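# Place the empty can in the tray undamaged

## Task

Get the empty can into the tray, handling it softly enough that its wall is not crushed or dented.

## Robot and tools

Robot: two arms on a table. left_arm ends in a left hand, right_arm in a right hand; the left hand mirrors the right. Base positions in the scene frame: left_arm (-0.062, +0.489, 0) m, right_arm (+0.030, -0.395, 0) m, both turned only slightly about z. A post stands behind the arms and a camera stand sits between them, just behind the bases; do not strike either. The scene may now and then nudge loose objects. Anything that ends up on the floor, or is left off the table, fails the job.

Frames: scene frame has its origin at table-top height midway between the nominal bases, +z up, +x out over the table, left_arm toward +y. Hand positions, orientations (quat_wxyz) and velocities in results are given in each arm's own base frame; readings may be a few cm off. The hand point sits 0.05 m in front of the palm: +z runs along the straight fingers, +y out of the palm, +x across the palm away from the thumb on the right hand (toward the thumb on the left hand). Finger centre lines lie 0.06 m behind the point (along -y) and the fingertips extend 0.06-0.07 m past it along +z. A bracket on the little-finger side of the wrist can collide with things, and with fingers level the wrist can sit up to 0.11 m (palm down) or 0.23 m (palm up) below the point.

A row is 28 numbers, each in [-1, 1], always covering both arms: left dx, dy, dz, rx, ry, rz; then the left hand's eight: thumb_turn, thumb_bend, index, middle, ring, little, force_limit, speed; then the same fourteen for the right arm. The six pose numbers are an offset, not a pose: measured along that arm's base axes from its Hand target as it stood when the action or move began, with 1.0 = 0.6 m or 180 degrees; rx, ry, rz form one rotation vector, turning about the Hand target position. All zeros means no new request for that arm. The six motor numbers are absolute finger targets: -1 open/straight, +1 closed (thumb_turn +1 puts the thumb opposite the fingers). force_limit maps -1..+1 to roughly 0..10 N at the fingertip (0..15 N for the two thumb motors). speed rises from nearly zero at -1 to full at +0.48 and above (full travel 0.49 s). For a soft grip on a thin can, use a low force_limit and speed -0.94 or lower. There is no 'no change' value: to keep a hand as it is, resend the last eight numbers carried out for it; if none yet, send its hand_measured six plus hand_force_limit and hand_speed. With the thumb in front, the hand wraps objects 0.035-0.065 m thick; thumb tip to index pad can pinch a light object up to about 0.08 m.

Tools:
- execute_actions(actions, cameras): actions is a list of actions; each action is a table of up to 15 rows, one per 1/30 s step, the last row held to step 15. Every row in an action is an offset from the same start pose. Images come only for an empty list or when cameras names them (["all"], [], or names: cam_high, cam_low, cam_left_wrist, cam_right_wrist).
- move(target, speed, blend, stop_force, zero, blocking, cameras): straight-line hand paths. target is one 28-number row or a list of up to 15 rows, each an offset from the same starting Hand targets. speed in m/s, 0.002-3.6, default 0.25 (turns at twice that in rad/s), one value or one per target. blend in m, rounding corners in a list (0 = stop at each). stop_force in N, 3-120, both arms: an arm's path ends when its wrist sensor feels that much push against its travel; then it backs to just before the push. Use it slowly for contact; it is unreliable while the hand turns, and with it every target must carry the same hand numbers. zero (default true) re-zeroes the sensor first. blocking=false returns early and cannot be combined with stop_force. Moves do not avoid obstacles and a whole move is capped at 10 s.
- wait(seconds 0-3600), stop(), zoom_image(camera, region [x0, y0, x1, y1] pixels, at most 504 square), show_instructions(), zero_wrist_force(arm), finished_scene(scene=1).

Results: per arm, end_effector_position (m), quat, velocities (omitted when joints are still), Hand target (the last commanded pose after clipping; next offsets start here; the hand often rests slightly short of it), joint positions and torques, Wrist force/torque in the hand's axes plus the peak since last shown, and hand_measured, hand_stopped_by (moving, target, force, stalled, fault), hand_load_n (positive when pushed open; near 0 after a lost grip). A move adds a 'move:' line: done, off_target, moving, held or fault, and limits=paced (pose clipped) or limits=held (steps withheld).

Cautions: orientation is clipped to 32 degrees from the measured one each step. A wrist near its first joint axis can swing the whole arm, and a move doing so is refused. Arms are stiff: commanding past a firm contact can cause a fault stop (10 s) from joint torque, about 150 N of force, or joint lag. Wrist torque limits are low, so carry loads close. Arms touching each other can end the scene. Avoid drops, fast swings, slams and hard presses; set the can down gently and open only once it rests. Motors heat when holding or stretching; 85 °C brakes the arm for 30-60 s.

Each tool is called after ">>>" as name([rows], argument=value, ...), one row to a line, values as JSON.

Reference images:

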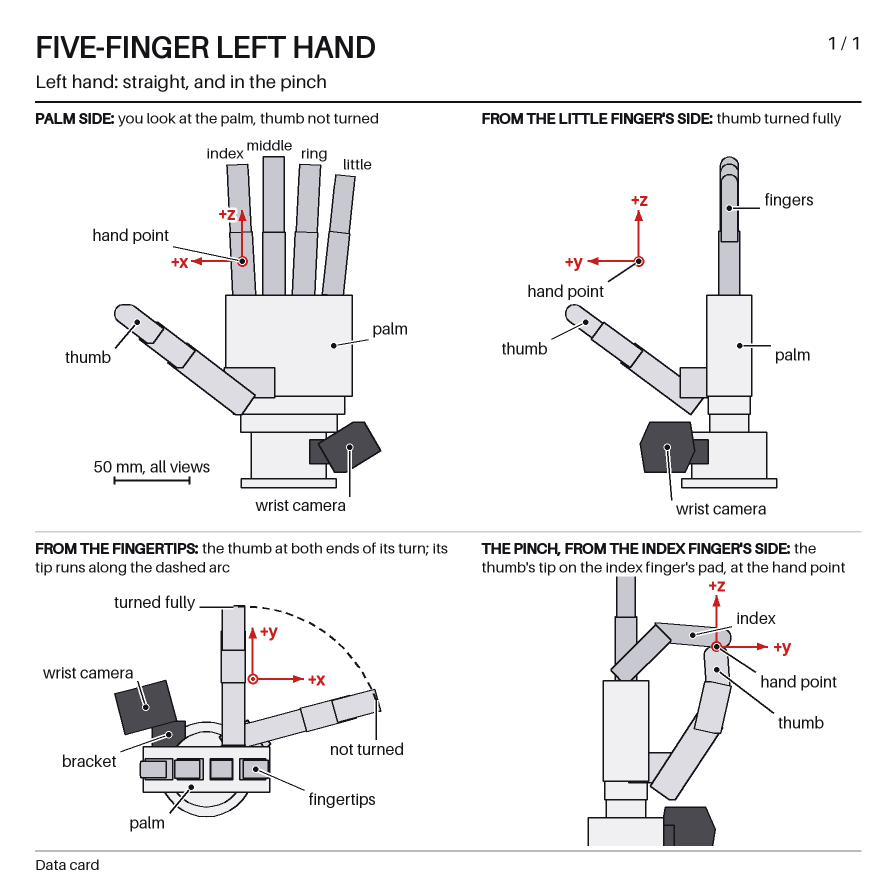

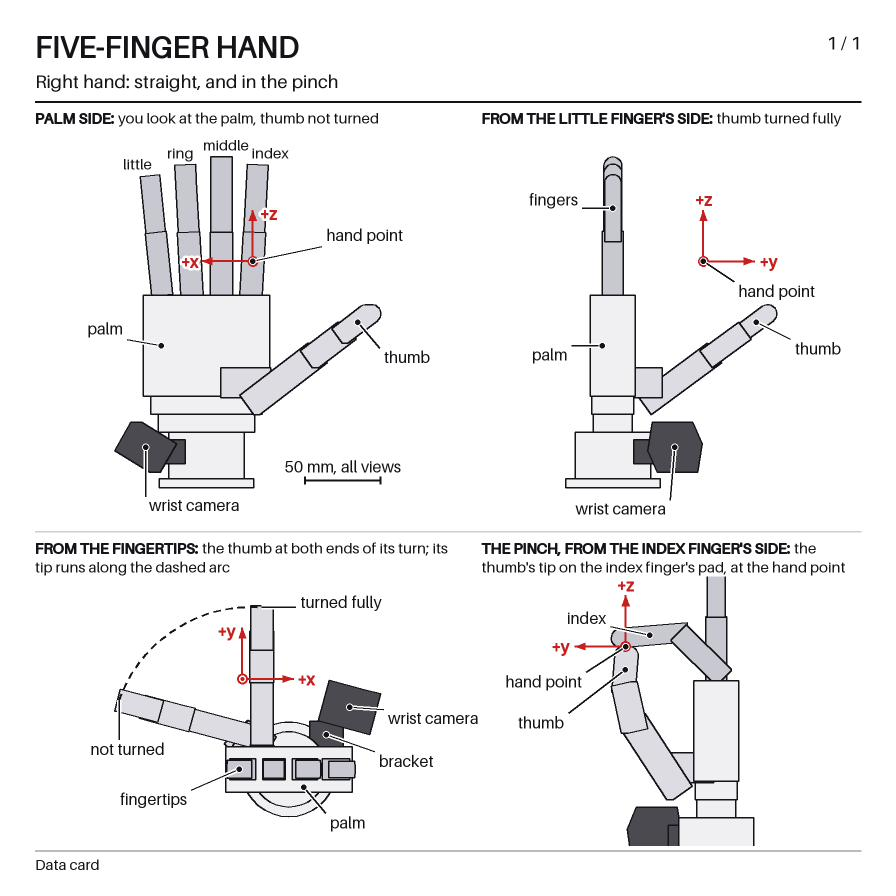

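## Session

>>> execute_actions(actions=[])

Scene clock: 0.00 s.
left_arm: end_effector_position=(+0.6513, -0.4735, +0.2655) hand_measured=(-1.000, -1.000, -1.000, -1.000, -1.000, -1.000) hand_load_n=(+0.0, +0.0, +0.0, +0.0, +0.0, +0.5) hand_stopped_by=(target, target, target, target, target, target) hand_force_limit=0.00 hand_speed=-0.80 end_effector_quat_wxyz=(+0.053, +0.731, -0.413, +0.540) | right_arm: end_effector_position=(+0.4164, +0.0941, +0.3450) hand_measured=(-1.000, -1.000, -1.000, -1.000, -1.000, -1.000) hand_load_n=(+0.0, +0.0, +0.0, -0.5, -0.5, +0.0) hand_stopped_by=(target, target, target, target, target, target) hand_force_limit=0.00 hand_speed=-0.80 end_effector_quat_wxyz=(-0.041, +0.635, +0.771, -0.020)
Joint positions: left_arm=[2.856 -2.114 -1.212 2.883 -1.273 2.124] | right_arm=[-0.07 -1.4 1.374 1.685 1.556 -0.265]
Joint velocities: within noise
Joint torques (N m): no reading
Motor temperatures (°C): left_arm=[32 30 34 41 39 43] | right_arm=[31 34 34 35 40 41]
Wrist force (N): no reading
Wrist torque (N m): no reading
Wrist force, peak (N): no reading
Hand target: left_arm +0.6513, -0.4735, +0.2655; +0.053, +0.731, -0.413, +0.540 | right_arm +0.4164, +0.0941, +0.3450; -0.041, +0.635, +0.771, -0.020

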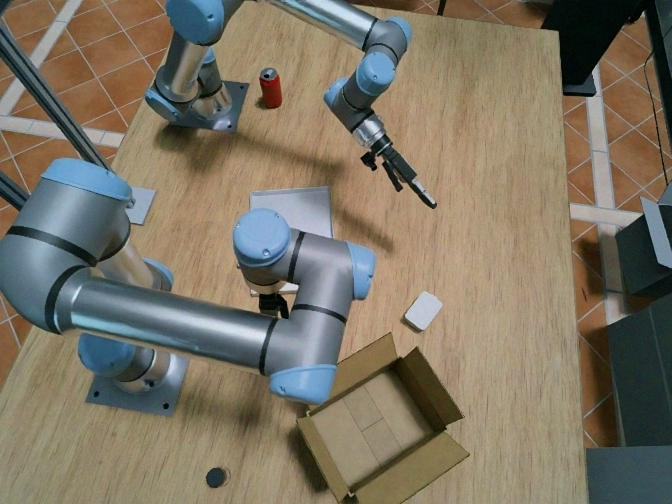

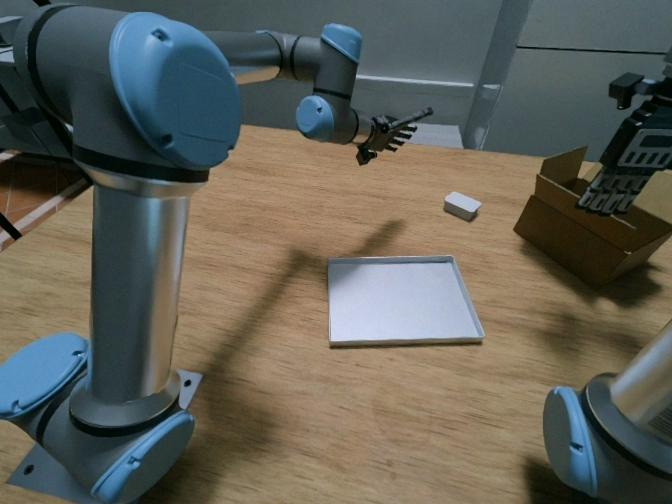

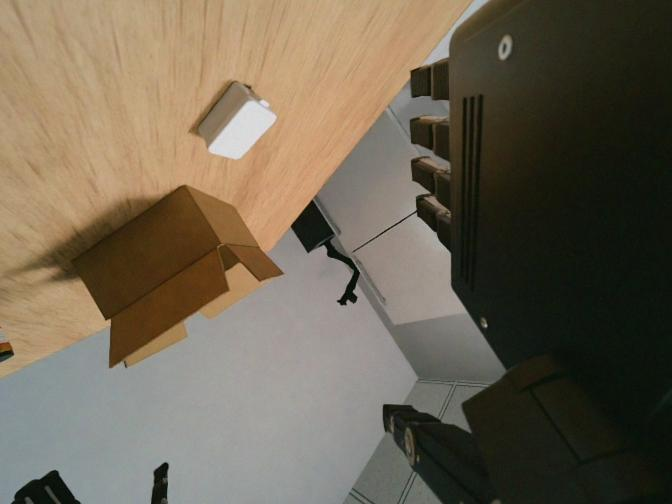

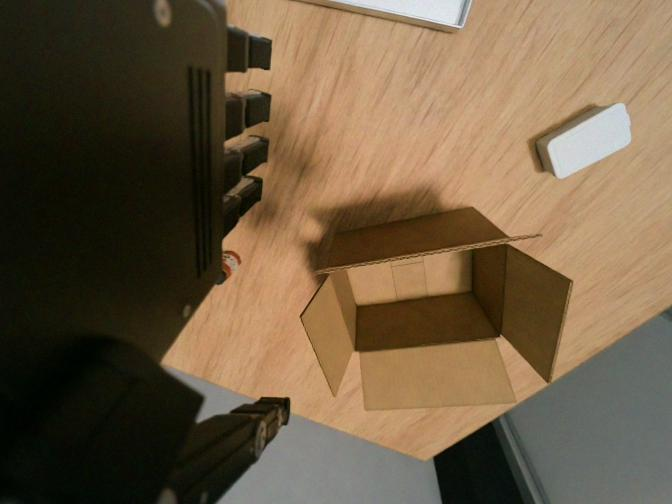

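>>> zoom_image(camera="cam_high", region=[160, 420, 280, 504])

>>> zoom_image(camera="cam_high", region=[230, 50, 310, 120])

>>> zoom_image(camera="cam_right_wrist", region=[180, 220, 280, 320])

>>> zoom_image(camera="cam_left_wrist", region=[0, 300, 80, 380])

Scaled by 4.200.

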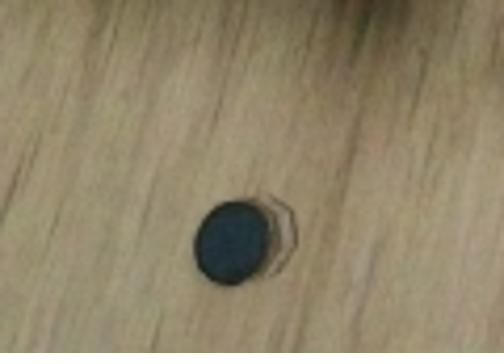

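Scaled by 6.300.

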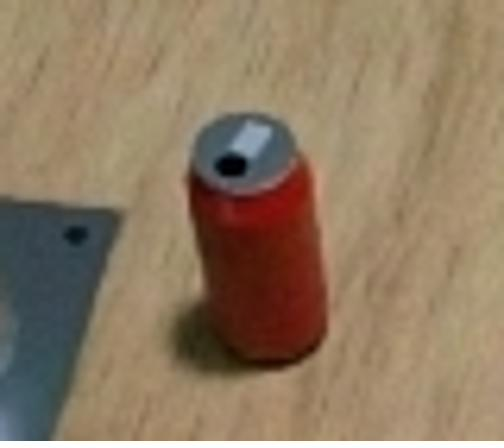

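Scaled by 5.040.

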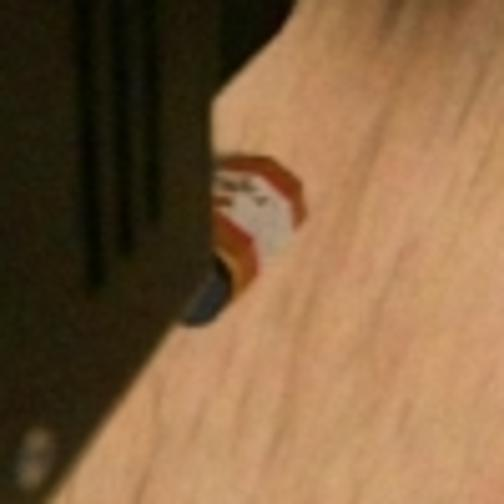

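Scaled by 6.300.

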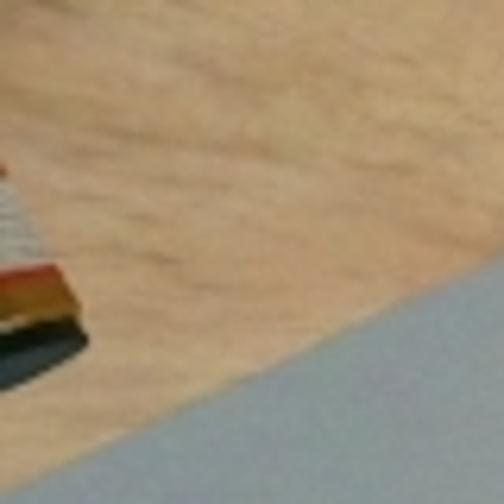

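>>> zoom_image(camera="cam_high", region=[120, 0, 372, 189])

>>> zoom_image(camera="cam_high", region=[60, 160, 396, 430])

>>> zoom_image(camera="cam_low", region=[200, 100, 672, 400])

Scaled by 2.000.

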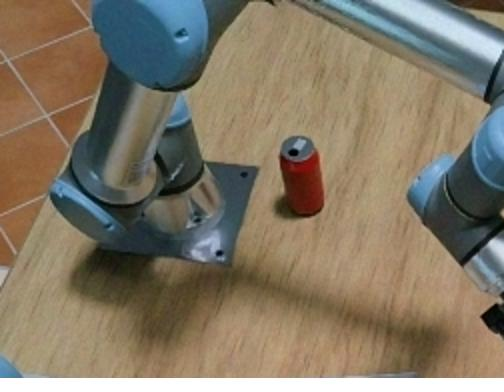

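Scaled by 1.500.

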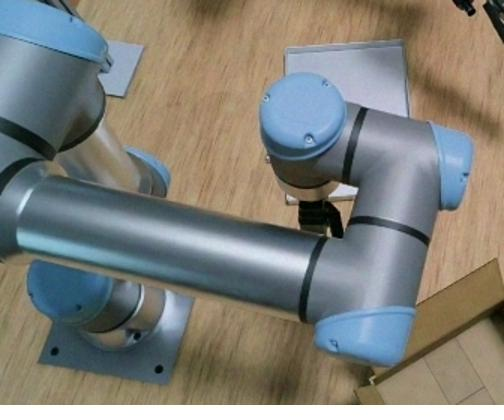

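Scaled by 1.068.

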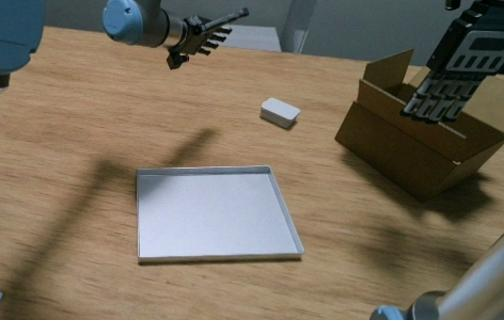

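>>> move(target=[-0.5855, 0.756, 0.141, 0.2854, 0.2344, -0.153, -1, -1, -1, -1, -1, -1, 0, -0.8, 0, 0, 0, 0, 0, 0, -1, -1, -1, -1, -1, -1, 0, -0.8], speed=0.3, cameras=["all"])

Scene clock: 17.87 s.
left_arm: end_effector_position=(+0.3001, -0.0199, +0.3501) hand_measured=(-1.000, -1.000, -1.000, -1.000, -1.000, -1.000) hand_load_n=(+0.0, +0.0, -0.5, +0.0, +0.0, +0.0) hand_stopped_by=(target, target, target, target, target, target) hand_force_limit=0.00 hand_speed=-0.80 end_effector_quat_wxyz=(+0.000, +0.708, -0.707, +0.000) | right_arm: end_effector_position=(+0.4164, +0.0941, +0.3450) hand_measured=(-1.000, -1.000, -1.000, -1.000, -1.000, -1.000) hand_load_n=(+0.0, +0.0, +0.0, +0.0, +0.0, +0.0) hand_stopped_by=(target, target, target, target, target, target) hand_force_limit=0.00 hand_speed=-0.80 end_effector_quat_wxyz=(-0.041, +0.635, +0.771, -0.020)
Joint positions: left_arm=[3.552 -1.671 -1.433 1.533 -1.57 3.55] | right_arm=[-0.07 -1.4 1.374 1.685 1.556 -0.265]
Joint torques (N m): left_arm=[4.91 10.19 23.72 -2.05 -0.83 0.93] | right_arm=[2.39 -25.04 -18.79 2.55 -0.14 0.08]
Wrist force (N): left_arm=[0.4 -1.5 0.0] | right_arm=[0.2 -0.2 -0.2]
Wrist torque (N m): left_arm=[-0.24 0.01 -0.10] | right_arm=[-0.01 -0.02 0.01]
Wrist force, peak (N): left_arm=[1.8 -0.4 2.7] | right_arm=[0.3 0.1 0.1]
Hand target: left_arm +0.3000, -0.0199, +0.3501; +0.000, +0.708, -0.707, +0.000 | right_arm +0.4164, +0.0941, +0.3450; -0.041, +0.635, +0.771, -0.020
Off the commanded pose: left_arm 0.000 m, 0 deg | right_arm 0.000 m, 0 deg.
move: done

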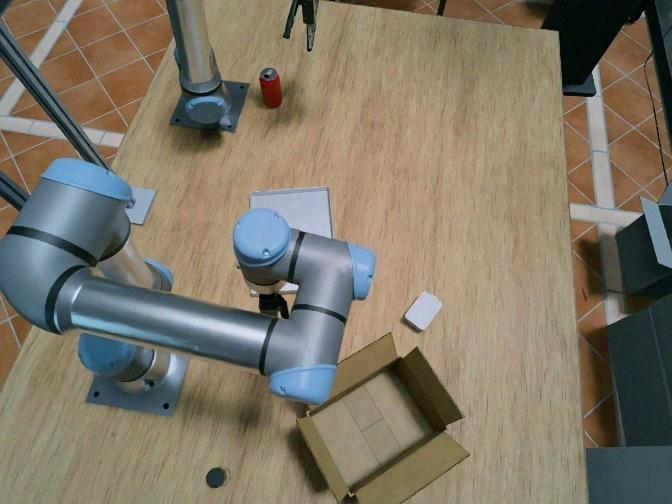

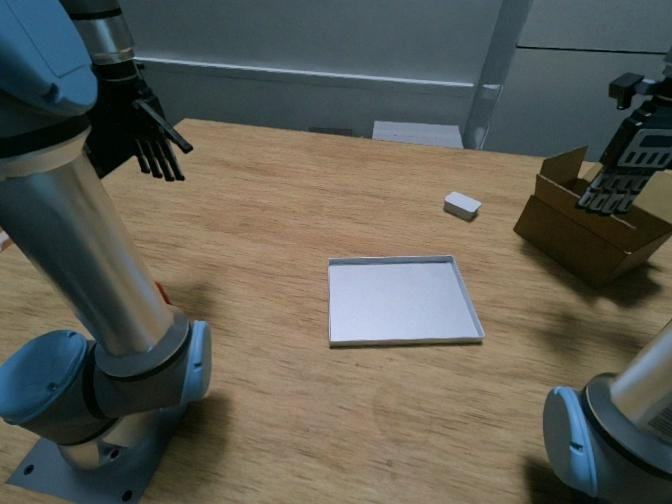

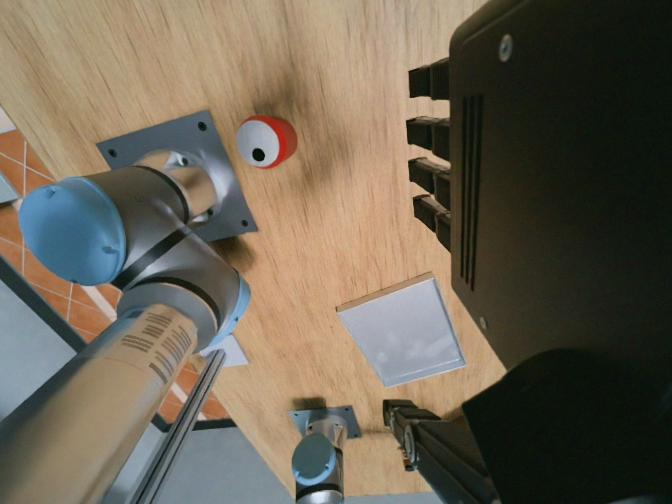

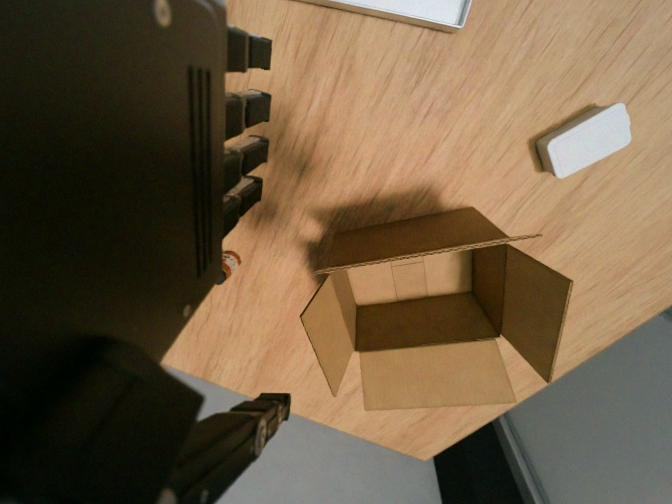

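>>> zoom_image(camera="cam_left_wrist", region=[210, 80, 340, 200])

>>> zoom_image(camera="cam_left_wrist", region=[300, 240, 500, 440])

Scaled by 3.877.

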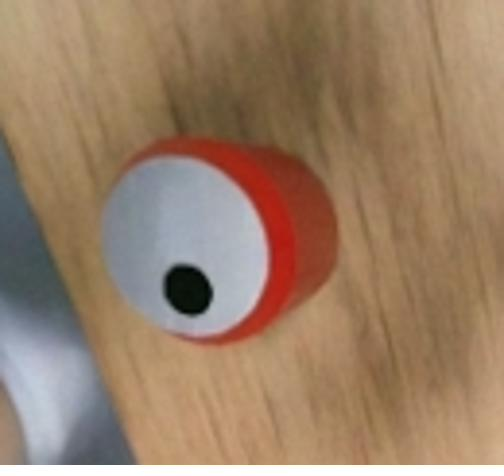

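Scaled by 2.520.

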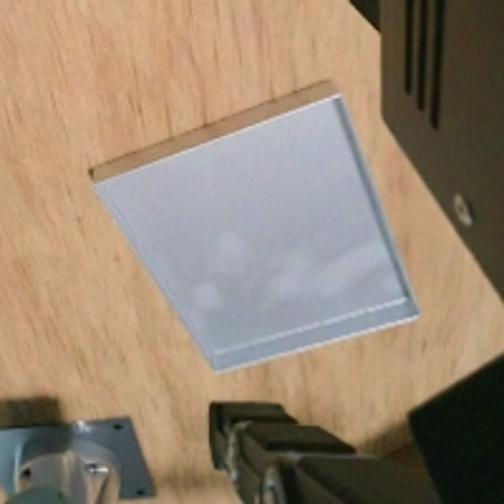

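>>> move(target=[0.6833, 0.1667, -0.14, 0.3849, -0.3849, -0.3849, -1, -1, -1, -1, -1, -1, 0, -0.8, 0, 0, 0, 0, 0, 0, -1, -1, -1, -1, -1, -1, 0, -0.8], speed=0.35, cameras=["cam_high", "cam_left_wrist"])

Scene clock: 43.67 s.
left_arm: end_effector_position=(+0.7100, +0.0802, +0.2660) hand_measured=(-1.000, -1.000, -1.000, -1.000, -1.000, -1.000) hand_load_n=(+0.0, +0.0, +0.0, +0.0, +0.0, +0.0) hand_stopped_by=(target, target, target, target, target, target) hand_force_limit=0.00 hand_speed=-0.80 end_effector_quat_wxyz=(+0.707, -0.001, +0.707, -0.001) | right_arm: end_effector_position=(+0.4164, +0.0941, +0.3450) hand_measured=(-1.000, -1.000, -1.000, -1.000, -1.000, -1.000) hand_load_n=(+0.0, +0.0, +0.0, +0.0, +0.0, +0.0) hand_stopped_by=(target, target, target, target, target, target) hand_force_limit=0.00 hand_speed=-0.80 end_effector_quat_wxyz=(-0.041, +0.635, +0.771, -0.020)
Joint positions: left_arm=[3.479 -1.79 -1.83 3.619 -1.233 4.711] | right_arm=[-0.07 -1.4 1.374 1.685 1.556 -0.265]
Joint torques (N m): left_arm=[-3.29 28.02 25.82 3.6 0.89 0.95] | right_arm=[1.44 -25.02 -18.54 2.41 -0.23 0.06]
Wrist force (N): left_arm=[0.6 -1.7 -1.9] | right_arm=[-0.1 -0.2 0.0]
Wrist torque (N m): left_arm=[-0.11 0.03 -0.01] | right_arm=[-0.03 0.01 -0.01]
Wrist force, peak (N): left_arm=[1.8 0.2 -2.4] | right_arm=[0.4 -0.2 0.1]
Hand target: left_arm +0.7100, +0.0801, +0.2661; +0.707, +0.000, +0.707, -0.001 | right_arm +0.4164, +0.0941, +0.3450; -0.041, +0.635, +0.771, -0.020
Off the commanded pose: left_arm 0.000 m, 0 deg | right_arm 0.000 m, 0 deg.
move: done

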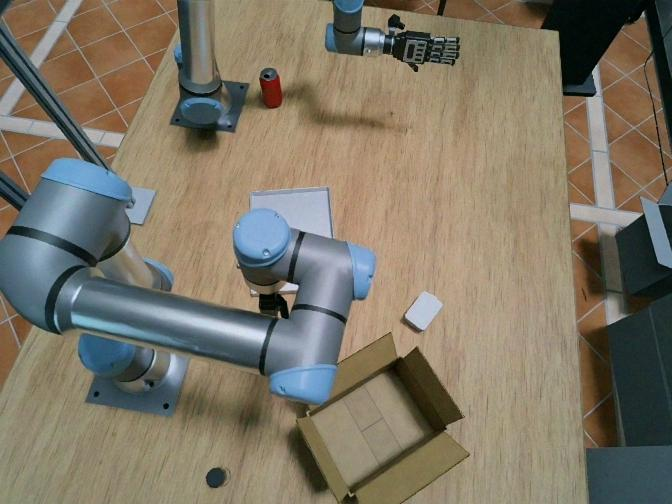

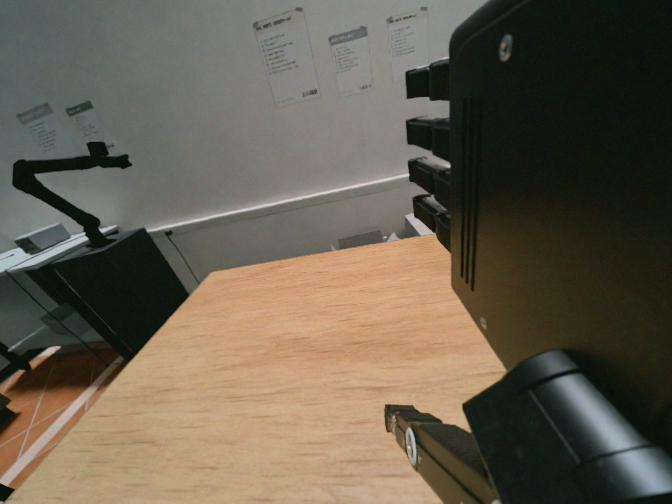

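>>> move([
  [0.0608, -0.21, 0, 0, 0, -0.16667, -1, -1, -1, -1, -1, -1, 0, -0.8, 0, 0, 0, 0, 0, 0, -1, -1, -1, -1, -1, -1, 0, -0.8],
  [0.0117, -0.3892, 0, 0, 0, -0.33333, -1, -1, -1, -1, -1, -1, 0, -0.8, 0, 0, 0, 0, 0, 0, -1, -1, -1, -1, -1, -1, 0, -0.8],
  [-0.1167, -0.4833, 0, 0, 0, -0.5, -1, -1, -1, -1, -1, -1, 0, -0.8, 0, 0, 0, 0, 0, 0, -1, -1, -1, -1, -1, -1, 0, -0.8],
  [-0.3133, -0.4525, 0, 0, 0, -0.66667, -1, -1, -1, -1, -1, -1, 0, -0.8, 0, 0, 0, 0, 0, 0, -1, -1, -1, -1, -1, -1, 0, -0.8],
  [-0.4942, -0.3117, 0, 0, 0, -0.83333, -1, -1, -1, -1, -1, -1, 0, -0.8, 0, 0, 0, 0, 0, 0, -1, -1, -1, -1, -1, -1, 0, -0.8],
], speed=0.3, blend=[0.04, 0.04, 0.04, 0.04, 0], cameras=["cam_high", "cam_left_wrist"])

Scene clock: 50.57 s.
left_arm: end_effector_position=(+0.4135, -0.1069, +0.2661) hand_measured=(-1.000, -1.000, -1.000, -1.000, -1.000, -1.000) hand_load_n=(+0.0, +0.0, +0.0, +0.0, +0.0, +0.0) hand_stopped_by=(target, target, target, target, target, target) hand_force_limit=0.00 hand_speed=-0.80 end_effector_quat_wxyz=(+0.182, +0.683, +0.184, -0.683) end_effector_velocity=(-0.001, +0.001, +0.000) end_effector_angular_velocity=(+0.000, -0.001, -0.005) | right_arm: end_effector_position=(+0.4164, +0.0941, +0.3450) hand_measured=(-1.000, -1.000, -1.000, -1.000, -1.000, -1.000) hand_load_n=(+0.0, +0.0, +0.0, +0.0, +0.0, +0.0) hand_stopped_by=(target, target, target, target, target, target) hand_force_limit=0.00 hand_speed=-0.80 end_effector_quat_wxyz=(-0.041, +0.635, +0.771, -0.020)
Joint positions: left_arm=[3.481 -2.112 -1.366 3.48 1.386 4.711] | right_arm=[-0.07 -1.4 1.374 1.685 1.556 -0.265]
Joint velocities: left_arm=[0 0 0.001 0 0.005 0.001] | right_arm=[within noise]
Joint torques (N m): left_arm=[-3.06 28.73 24.87 -3.23 0.86 1.55] | right_arm=[3.24 -26.83 -19.67 2.79 -0.44 0.29]
Wrist force (N): left_arm=[0.6 -1.2 -1.7] | right_arm=[0.1 0.1 -0.1]
Wrist torque (N m): left_arm=[-0.03 0.02 -0.02] | right_arm=[0.03 -0.01 0.01]
Wrist force, peak (N): left_arm=[0.6 -1.9 -2.3] | right_arm=[0.4 -0.1 0.1]
Hand target: left_arm +0.4135, -0.1069, +0.2661; +0.182, +0.683, +0.184, -0.683 | right_arm +0.4164, +0.0941, +0.3450; -0.041, +0.635, +0.771, -0.020
Off the commanded pose: left_arm 0.000 m, 0 deg | right_arm 0.000 m, 0 deg.
move: done

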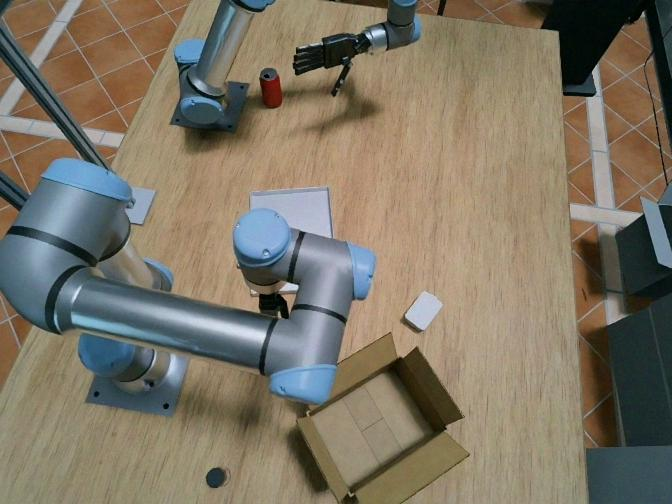

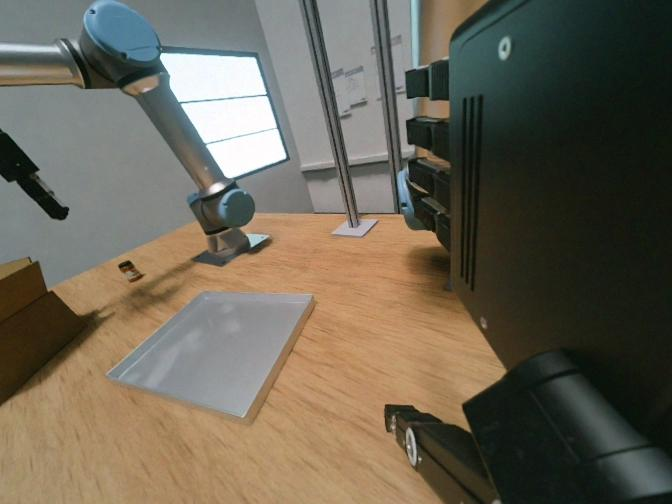

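>>> move([
  [-0.0592, 0.2248, -0.1, 0, 0, -0.16667, 1, -1, -1, -1, -1, -1, 0, -0.3, 0, 0, 0, 0, 0, 0, -1, -1, -1, -1, -1, -1, 0, -0.8],
  [-0.0592, 0.2248, -0.2768, 0, 0, -0.16667, 1, -1, -1, -1, -1, -1, 0, -0.3, 0, 0, 0, 0, 0, 0, -1, -1, -1, -1, -1, -1, 0, -0.8],
], speed=0.25, blend=[0.03, 0], cameras=["cam_high", "cam_low", "cam_left_wrist"])

Scene clock: 53.37 s.
left_arm: end_effector_position=(+0.3779, +0.0280, +0.1001) hand_measured=(+1.000, -1.000, -1.000, -1.000, -1.000, -1.000) hand_load_n=(+0.0, +0.0, +0.0, +0.0, +0.0, +0.0) hand_stopped_by=(target, target, target, target, target, target) hand_force_limit=0.00 hand_speed=-0.30 end_effector_quat_wxyz=(-0.001, +0.707, +0.000, -0.707) | right_arm: end_effector_position=(+0.4164, +0.0941, +0.3450) hand_measured=(-1.000, -1.000, -1.000, -1.000, -1.000, -1.000) hand_load_n=(-0.5, +0.0, +0.0, +0.0, +0.0, +0.0) hand_stopped_by=(target, target, target, target, target, target) hand_force_limit=0.00 hand_speed=-0.80 end_effector_quat_wxyz=(-0.041, +0.635, +0.771, -0.020)
Joint positions: left_arm=[3.493 -2.363 -1.406 3.769 1.922 4.711] | right_arm=[-0.07 -1.4 1.374 1.685 1.556 -0.265]
Joint torques (N m): left_arm=[8.49 37.5 17.49 0.52 0.94 1.43] | right_arm=[3.34 -26.19 -19.83 2.62 -0.31 0.19]
Wrist force (N): left_arm=[0.3 -1.6 -1.7] | right_arm=[0.1 0.0 0.0]
Wrist torque (N m): left_arm=[-0.11 0.08 -0.04] | right_arm=[0.00 -0.02 0.01]
Wrist force, peak (N): left_arm=[2.7 -1.7 -1.7] | right_arm=[0.4 -0.1 -0.1]
Hand target: left_arm +0.3780, +0.0280, +0.1000; -0.001, +0.707, +0.000, -0.707 | right_arm +0.4164, +0.0941, +0.3450; -0.041, +0.635, +0.771, -0.020
Off the commanded pose: left_arm 0.000 m, 0 deg | right_arm 0.000 m, 0 deg.
move: done

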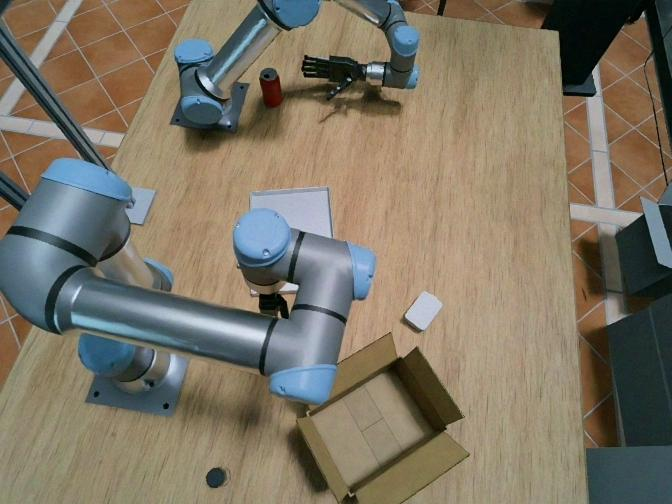

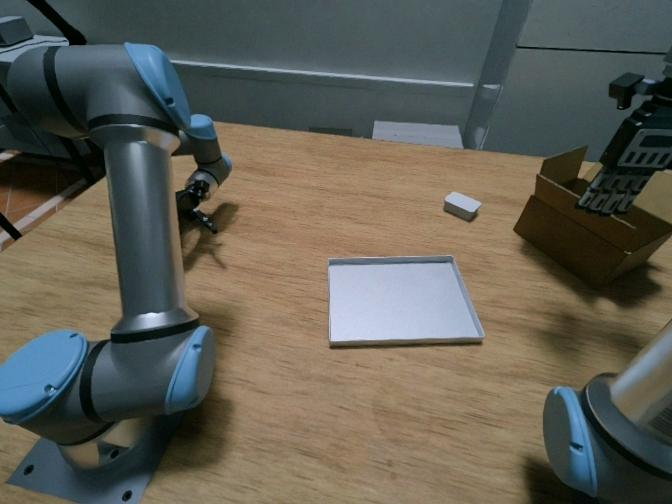

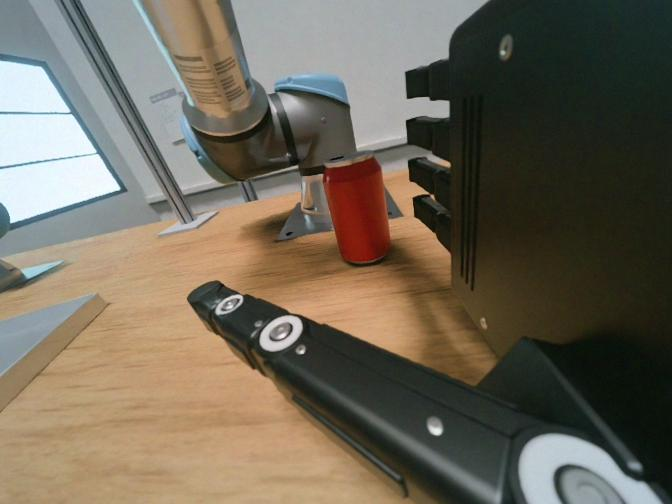

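>>> move(target=[-0.1133, 0.0058, -0.0833, 0, 0, 0, 1, -1, -1, -1, -1, -1, 0, -0.3, 0, 0, 0, 0, 0, 0, -1, -1, -1, -1, -1, -1, 0, -0.8], speed=0.12, cameras=["cam_high", "cam_low", "cam_left_wrist"])

>>> zoom_image(camera="cam_left_wrist", region=[250, 40, 502, 292])

>>> zoom_image(camera="cam_high", region=[180, 0, 432, 160])

Scene clock: 55.77 s.
left_arm: end_effector_position=(+0.3101, +0.0315, +0.0501) hand_measured=(+1.000, -1.000, -1.000, -1.000, -1.000, -1.000) hand_load_n=(+0.0, +0.0, +0.0, +0.0, +0.5, +0.0) hand_stopped_by=(target, target, target, target, target, target) hand_force_limit=0.00 hand_speed=-0.30 end_effector_quat_wxyz=(-0.001, +0.707, +0.001, -0.707) | right_arm: end_effector_position=(+0.4164, +0.0941, +0.3450) hand_measured=(-1.000, -1.000, -1.000, -1.000, -1.000, -1.000) hand_load_n=(+0.0, -0.5, +0.5, +0.0, +0.0, +0.5) hand_stopped_by=(target, target, target, target, target, target) hand_force_limit=0.00 hand_speed=-0.80 end_effector_quat_wxyz=(-0.041, +0.635, +0.771, -0.020)
Joint positions: left_arm=[3.541 -2.322 -1.66 3.983 1.97 4.711] | right_arm=[-0.07 -1.4 1.374 1.685 1.556 -0.265]
Joint torques (N m): left_arm=[-7.21 28.91 4.34 -0.56 -0.49 1.68] | right_arm=[2.73 -24.84 -19.55 2.73 -0.31 0.37]
Wrist force (N): left_arm=[0.5 -1.3 -2.1] | right_arm=[0.0 0.1 0.1]
Wrist torque (N m): left_arm=[-0.04 0.04 -0.05] | right_arm=[0.00 0.00 0.00]
Wrist force, peak (N): left_arm=[0.1 -1.7 -2.7] | right_arm=[0.3 0.1 -0.1]
Hand target: left_arm +0.3100, +0.0315, +0.0500; -0.001, +0.707, +0.000, -0.707 | right_arm +0.4164, +0.0941, +0.3450; -0.041, +0.635, +0.771, -0.020
Off the commanded pose: left_arm 0.000 m, 0 deg | right_arm 0.000 m, 0 deg.
move: done

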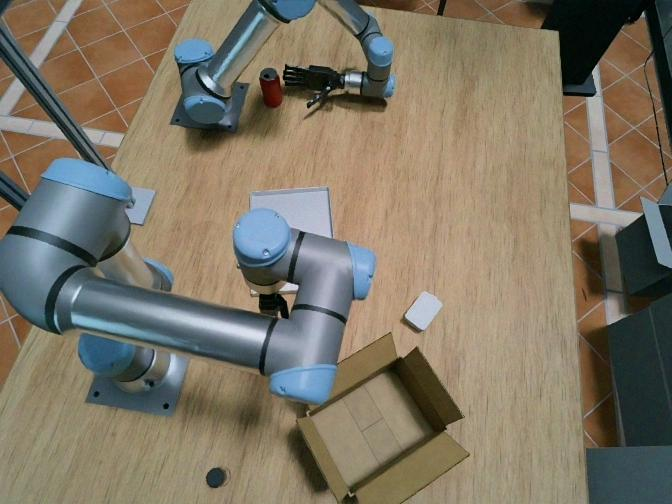

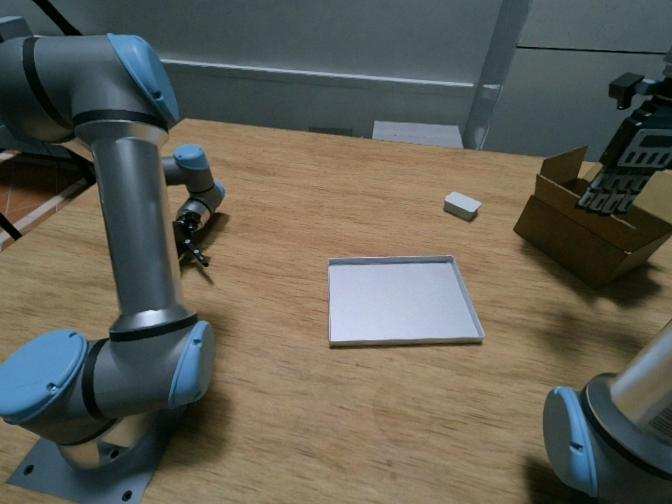

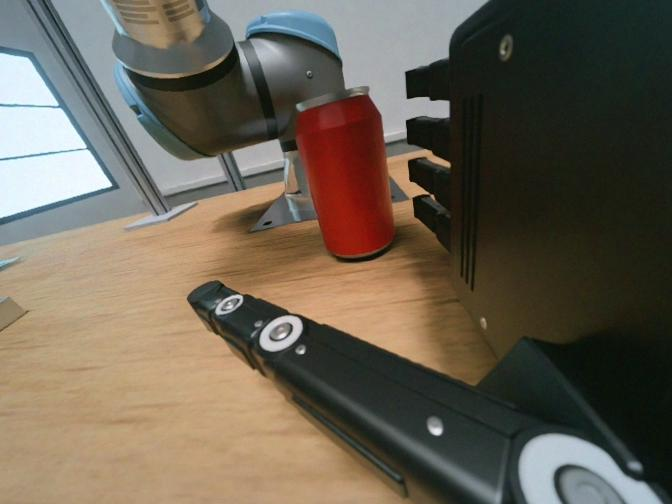

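Scaled by 2.000.

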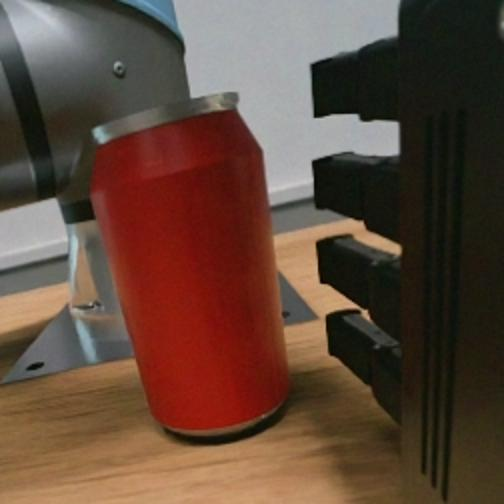

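Scaled by 2.000.

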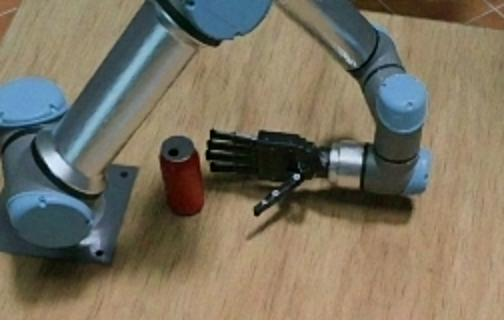

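>>> move(target=[-0.1533, 0, 0, 0, 0, 0, 1, -1, -1, -1, -1, -1, 0, -0.3, 0, 0, 0, 0, 0, 0, -1, -1, -1, -1, -1, -1, 0, -0.8], speed=0.06, cameras=["cam_high", "cam_left_wrist"])

>>> zoom_image(camera="cam_high", region=[180, 0, 432, 160])

Scene clock: 61.33 s.
left_arm: end_effector_position=(+0.2180, +0.0315, +0.0500) hand_measured=(+1.000, -1.000, -1.000, -1.000, -1.000, -1.000) hand_load_n=(+0.0, +0.0, -0.5, +0.0, +0.0, +0.0) hand_stopped_by=(target, target, target, target, target, target) hand_force_limit=0.00 hand_speed=-0.30 end_effector_quat_wxyz=(-0.001, +0.707, +0.001, -0.707) | right_arm: end_effector_position=(+0.4164, +0.0941, +0.3450) hand_measured=(-1.000, -1.000, -1.000, -1.000, -1.000, -1.000) hand_load_n=(+0.0, +0.0, +0.0, +0.0, +0.0, +0.0) hand_stopped_by=(target, target, target, target, target, target) hand_force_limit=0.00 hand_speed=-0.80 end_effector_quat_wxyz=(-0.041, +0.635, +0.771, -0.020)
Joint positions: left_arm=[3.618 -2.184 -1.953 4.138 2.047 4.711] | right_arm=[-0.07 -1.4 1.374 1.685 1.556 -0.265]
Joint torques (N m): left_arm=[-6.92 20.61 10.92 -3.29 -0.79 1.69] | right_arm=[1.4 -27.56 -19.94 2.8 -0.57 0.3]
Wrist force (N): left_arm=[0.7 -1.3 -1.9] | right_arm=[0.2 0.1 0.0]
Wrist torque (N m): left_arm=[-0.04 0.00 -0.02] | right_arm=[0.02 -0.03 0.02]
Wrist force, peak (N): left_arm=[0.8 -1.6 -2.4] | right_arm=[0.3 0.1 -0.1]
Hand target: left_arm +0.2180, +0.0315, +0.0500; -0.001, +0.707, +0.000, -0.707 | right_arm +0.4164, +0.0941, +0.3450; -0.041, +0.635, +0.771, -0.020
Off the commanded pose: left_arm 0.000 m, 0 deg | right_arm 0.000 m, 0 deg.
move: done

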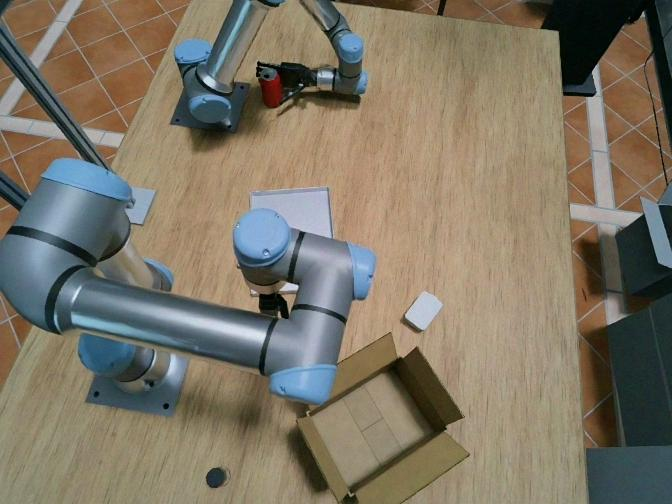

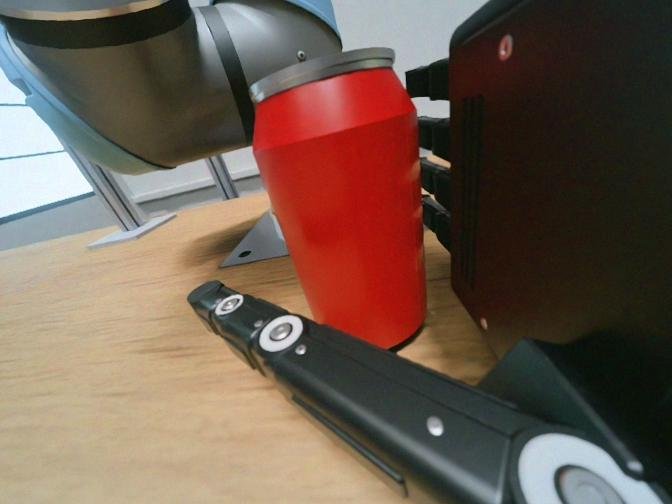

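Scaled by 2.000.

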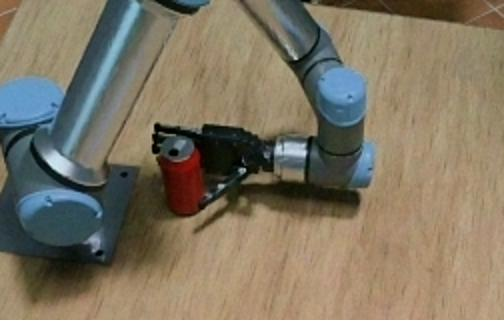

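>>> move(target=[-0.0133, 0.0017, 0, 0, 0, 0, 1, -0.8, -0.7, -0.7, -0.7, -0.7, -0.8, -0.7, 0, 0, 0, 0, 0, 0, -1, -1, -1, -1, -1, -1, 0, -0.8], speed=0.04, cameras=["cam_left_wrist"])

>>> zoom_image(camera="cam_left_wrist", region=[200, 20, 502, 322])

Scene clock: 64.00 s.
left_arm: end_effector_position=(+0.2100, +0.0325, +0.0500) hand_measured=(+1.000, -0.800, -0.700, -0.700, -0.700, -0.700) hand_load_n=(+0.0, +0.0, +0.0, +0.0, +0.5, +0.0) hand_stopped_by=(target, target, target, target, target, target) hand_force_limit=-0.80 hand_speed=-0.70 end_effector_quat_wxyz=(-0.001, +0.707, +0.000, -0.707) | right_arm: end_effector_position=(+0.4164, +0.0941, +0.3450) hand_measured=(-1.000, -1.000, -1.000, -1.000, -1.000, -1.000) hand_load_n=(+0.0, +0.0, +0.0, +0.0, +0.0, +0.0) hand_stopped_by=(target, target, target, target, target, target) hand_force_limit=0.00 hand_speed=-0.80 end_effector_quat_wxyz=(-0.041, +0.635, +0.771, -0.020)
Joint positions: left_arm=[3.628 -2.173 -1.977 4.151 2.057 4.711] | right_arm=[-0.07 -1.4 1.374 1.685 1.556 -0.265]
Joint torques (N m): left_arm=[-6.95 20.16 15.27 -3.44 -0.67 1.39] | right_arm=[2.33 -27.5 -20.32 2.6 -0.52 0.27]
Wrist force (N): left_arm=[0.6 -1.6 -1.9] | right_arm=[0.1 0.0 0.1]
Wrist torque (N m): left_arm=[-0.08 0.02 -0.02] | right_arm=[0.00 -0.01 0.01]
Wrist force, peak (N): left_arm=[0.3 -1.6 -2.4] | right_arm=[0.2 0.2 -0.2]
Hand target: left_arm +0.2100, +0.0325, +0.0500; -0.001, +0.707, +0.000, -0.707 | right_arm +0.4164, +0.0941, +0.3450; -0.041, +0.635, +0.771, -0.020
Off the commanded pose: left_arm 0.000 m, 0 deg | right_arm 0.000 m, 0 deg.
move: done

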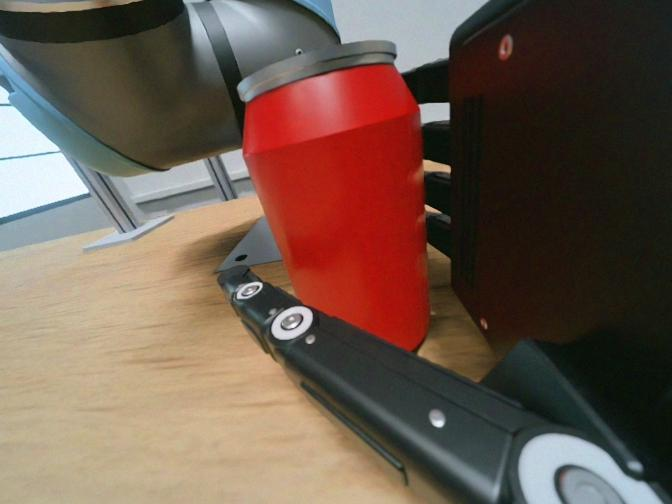

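Scaled by 1.669.

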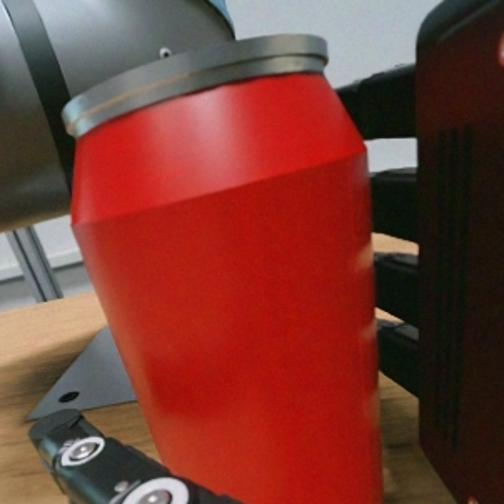

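>>> execute_actions([
  [[0,0,0,0,0,0, 1,-0.3,-0.3,-0.3,-0.4,-0.7,-0.85,-0.94, 0,0,0,0,0,0, -1,-1,-1,-1,-1,-1,0,-0.8]],
], cameras=["cam_left_wrist"])

Scene clock: 67.00 s.
left_arm: end_effector_position=(+0.2100, +0.0325, +0.0500) hand_measured=(+1.000, -0.612, -0.316, -0.316, -0.400, -0.700) hand_load_n=(+0.5, +2.0, +0.5, +0.5, +0.0, +0.0) hand_stopped_by=(target, force, force, force, target, target) hand_force_limit=-0.85 hand_speed=-0.94 end_effector_quat_wxyz=(-0.001, +0.707, +0.000, -0.707) | right_arm: end_effector_position=(+0.4164, +0.0941, +0.3450) hand_measured=(-1.000, -1.000, -1.000, -1.000, -1.000, -1.000) hand_load_n=(+0.0, -0.5, +0.0, +0.0, +0.5, +0.0) hand_stopped_by=(target, target, target, target, target, target) hand_force_limit=0.00 hand_speed=-0.80 end_effector_quat_wxyz=(-0.041, +0.635, +0.771, -0.020)
Joint positions: left_arm=[3.628 -2.174 -1.976 4.151 2.057 4.711] | right_arm=[-0.07 -1.4 1.374 1.685 1.556 -0.265]
Joint torques (N m): left_arm=[-6.94 20.22 16.22 -3.22 -0.75 1.61] | right_arm=[3.1 -27.56 -19.74 2.79 -0.37 0.37]
Wrist force (N): left_arm=[0.7 -1.1 -1.8] | right_arm=[0.2 -0.1 0.0]
Wrist torque (N m): left_arm=[-0.03 0.02 -0.04] | right_arm=[-0.02 -0.02 0.01]
Wrist force, peak (N): left_arm=[0.7 -1.7 -2.2] | right_arm=[0.4 -0.1 0.1]
Hand target: left_arm +0.2100, +0.0325, +0.0500; -0.001, +0.707, +0.000, -0.707 | right_arm +0.4164, +0.0941, +0.3450; -0.041, +0.635, +0.771, -0.020
Off the commanded pose: left_arm 0.000 m, 0 deg | right_arm 0.000 m, 0 deg.

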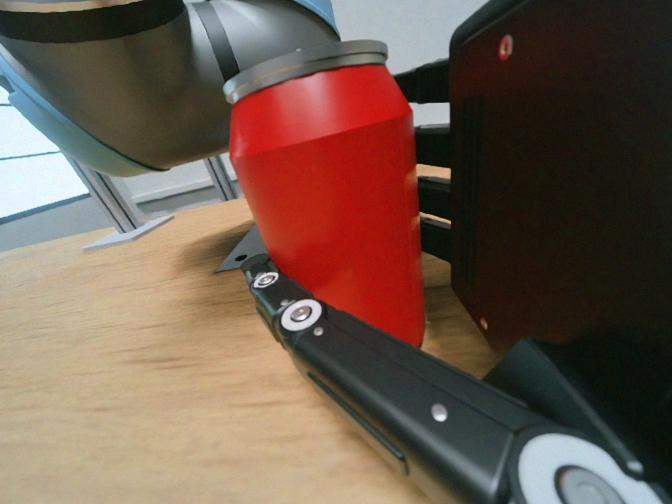

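>>> move(target=[0, 0, 0.04, 0, 0, 0, 1,-0.3,-0.3,-0.3,-0.4,-0.7,-0.85,-0.94, 0,0,0,0,0,0, -1,-1,-1,-1,-1,-1,0,-0.8], speed=0.03, cameras=["cam_left_wrist", "cam_high"])

>>> zoom_image(camera="cam_high", region=[180, 0, 432, 160])

Scene clock: 68.53 s.
left_arm: end_effector_position=(+0.2100, +0.0325, +0.0742) hand_measured=(+1.000, -0.612, -0.316, -0.316, -0.400, -0.700) hand_load_n=(+0.5, +2.0, +0.5, +1.0, +0.0, +0.0) hand_stopped_by=(target, force, force, force, target, target) hand_force_limit=-0.85 hand_speed=-0.94 end_effector_quat_wxyz=(-0.001, +0.707, +0.000, -0.707) end_effector_velocity=(+0.001, +0.000, -0.003) end_effector_angular_velocity=(+0.001, -0.005, +0.000) | right_arm: end_effector_position=(+0.4164, +0.0941, +0.3450) hand_measured=(-1.000, -1.000, -1.000, -1.000, -1.000, -1.000) hand_load_n=(+0.0, +0.0, +0.0, +0.0, +0.0, +0.0) hand_stopped_by=(target, target, target, target, target, target) hand_force_limit=0.00 hand_speed=-0.80 end_effector_quat_wxyz=(-0.041, +0.635, +0.771, -0.020)
Joint positions: left_arm=[3.628 -2.122 -1.972 4.095 2.057 4.711] | right_arm=[-0.07 -1.4 1.374 1.685 1.556 -0.265]
Joint velocities: left_arm=[0 -0.003 0 0.008 0 0.001] | right_arm=[within noise]
Joint torques (N m): left_arm=[-6.05 19.41 12.79 0.81 -0.7 1.57] | right_arm=[1.76 -27.51 -20.46 2.88 -0.29 0.14]
Wrist force (N): left_arm=[0.5 -1.2 -1.9] | right_arm=[0.2 -0.1 -0.1]
Wrist torque (N m): left_arm=[-0.04 0.05 -0.05] | right_arm=[-0.01 -0.03 0.01]
Wrist force, peak (N): left_arm=[0.8 -2.2 -2.2] | right_arm=[0.3 0.0 0.1]
Hand target: left_arm +0.2100, +0.0325, +0.0740; -0.001, +0.707, +0.000, -0.707 | right_arm +0.4164, +0.0941, +0.3450; -0.041, +0.635, +0.771, -0.020
Off the commanded pose: left_arm 0.000 m, 0 deg | right_arm 0.000 m, 0 deg.
move: done
Images, in order (width x height): cam_high 672x504, cam_left_wrist 672x504.

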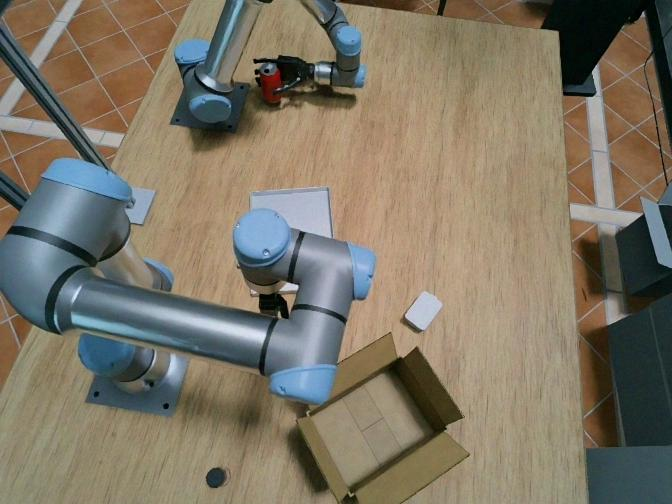

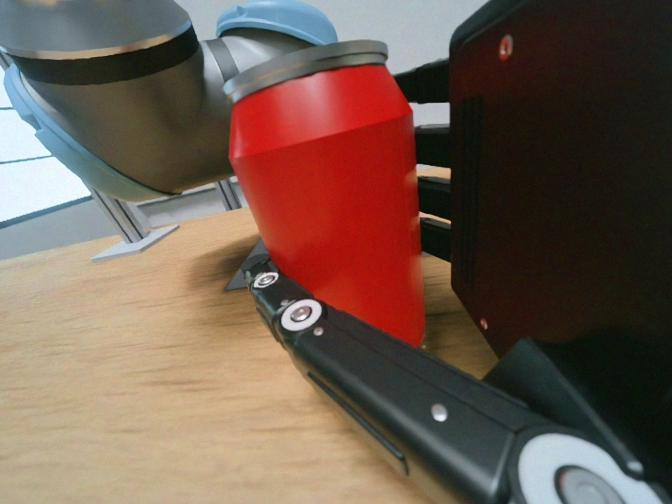

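Scaled by 2.000.

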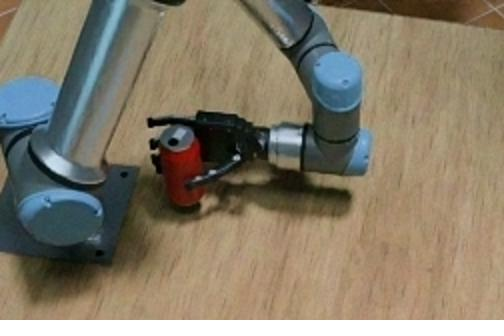

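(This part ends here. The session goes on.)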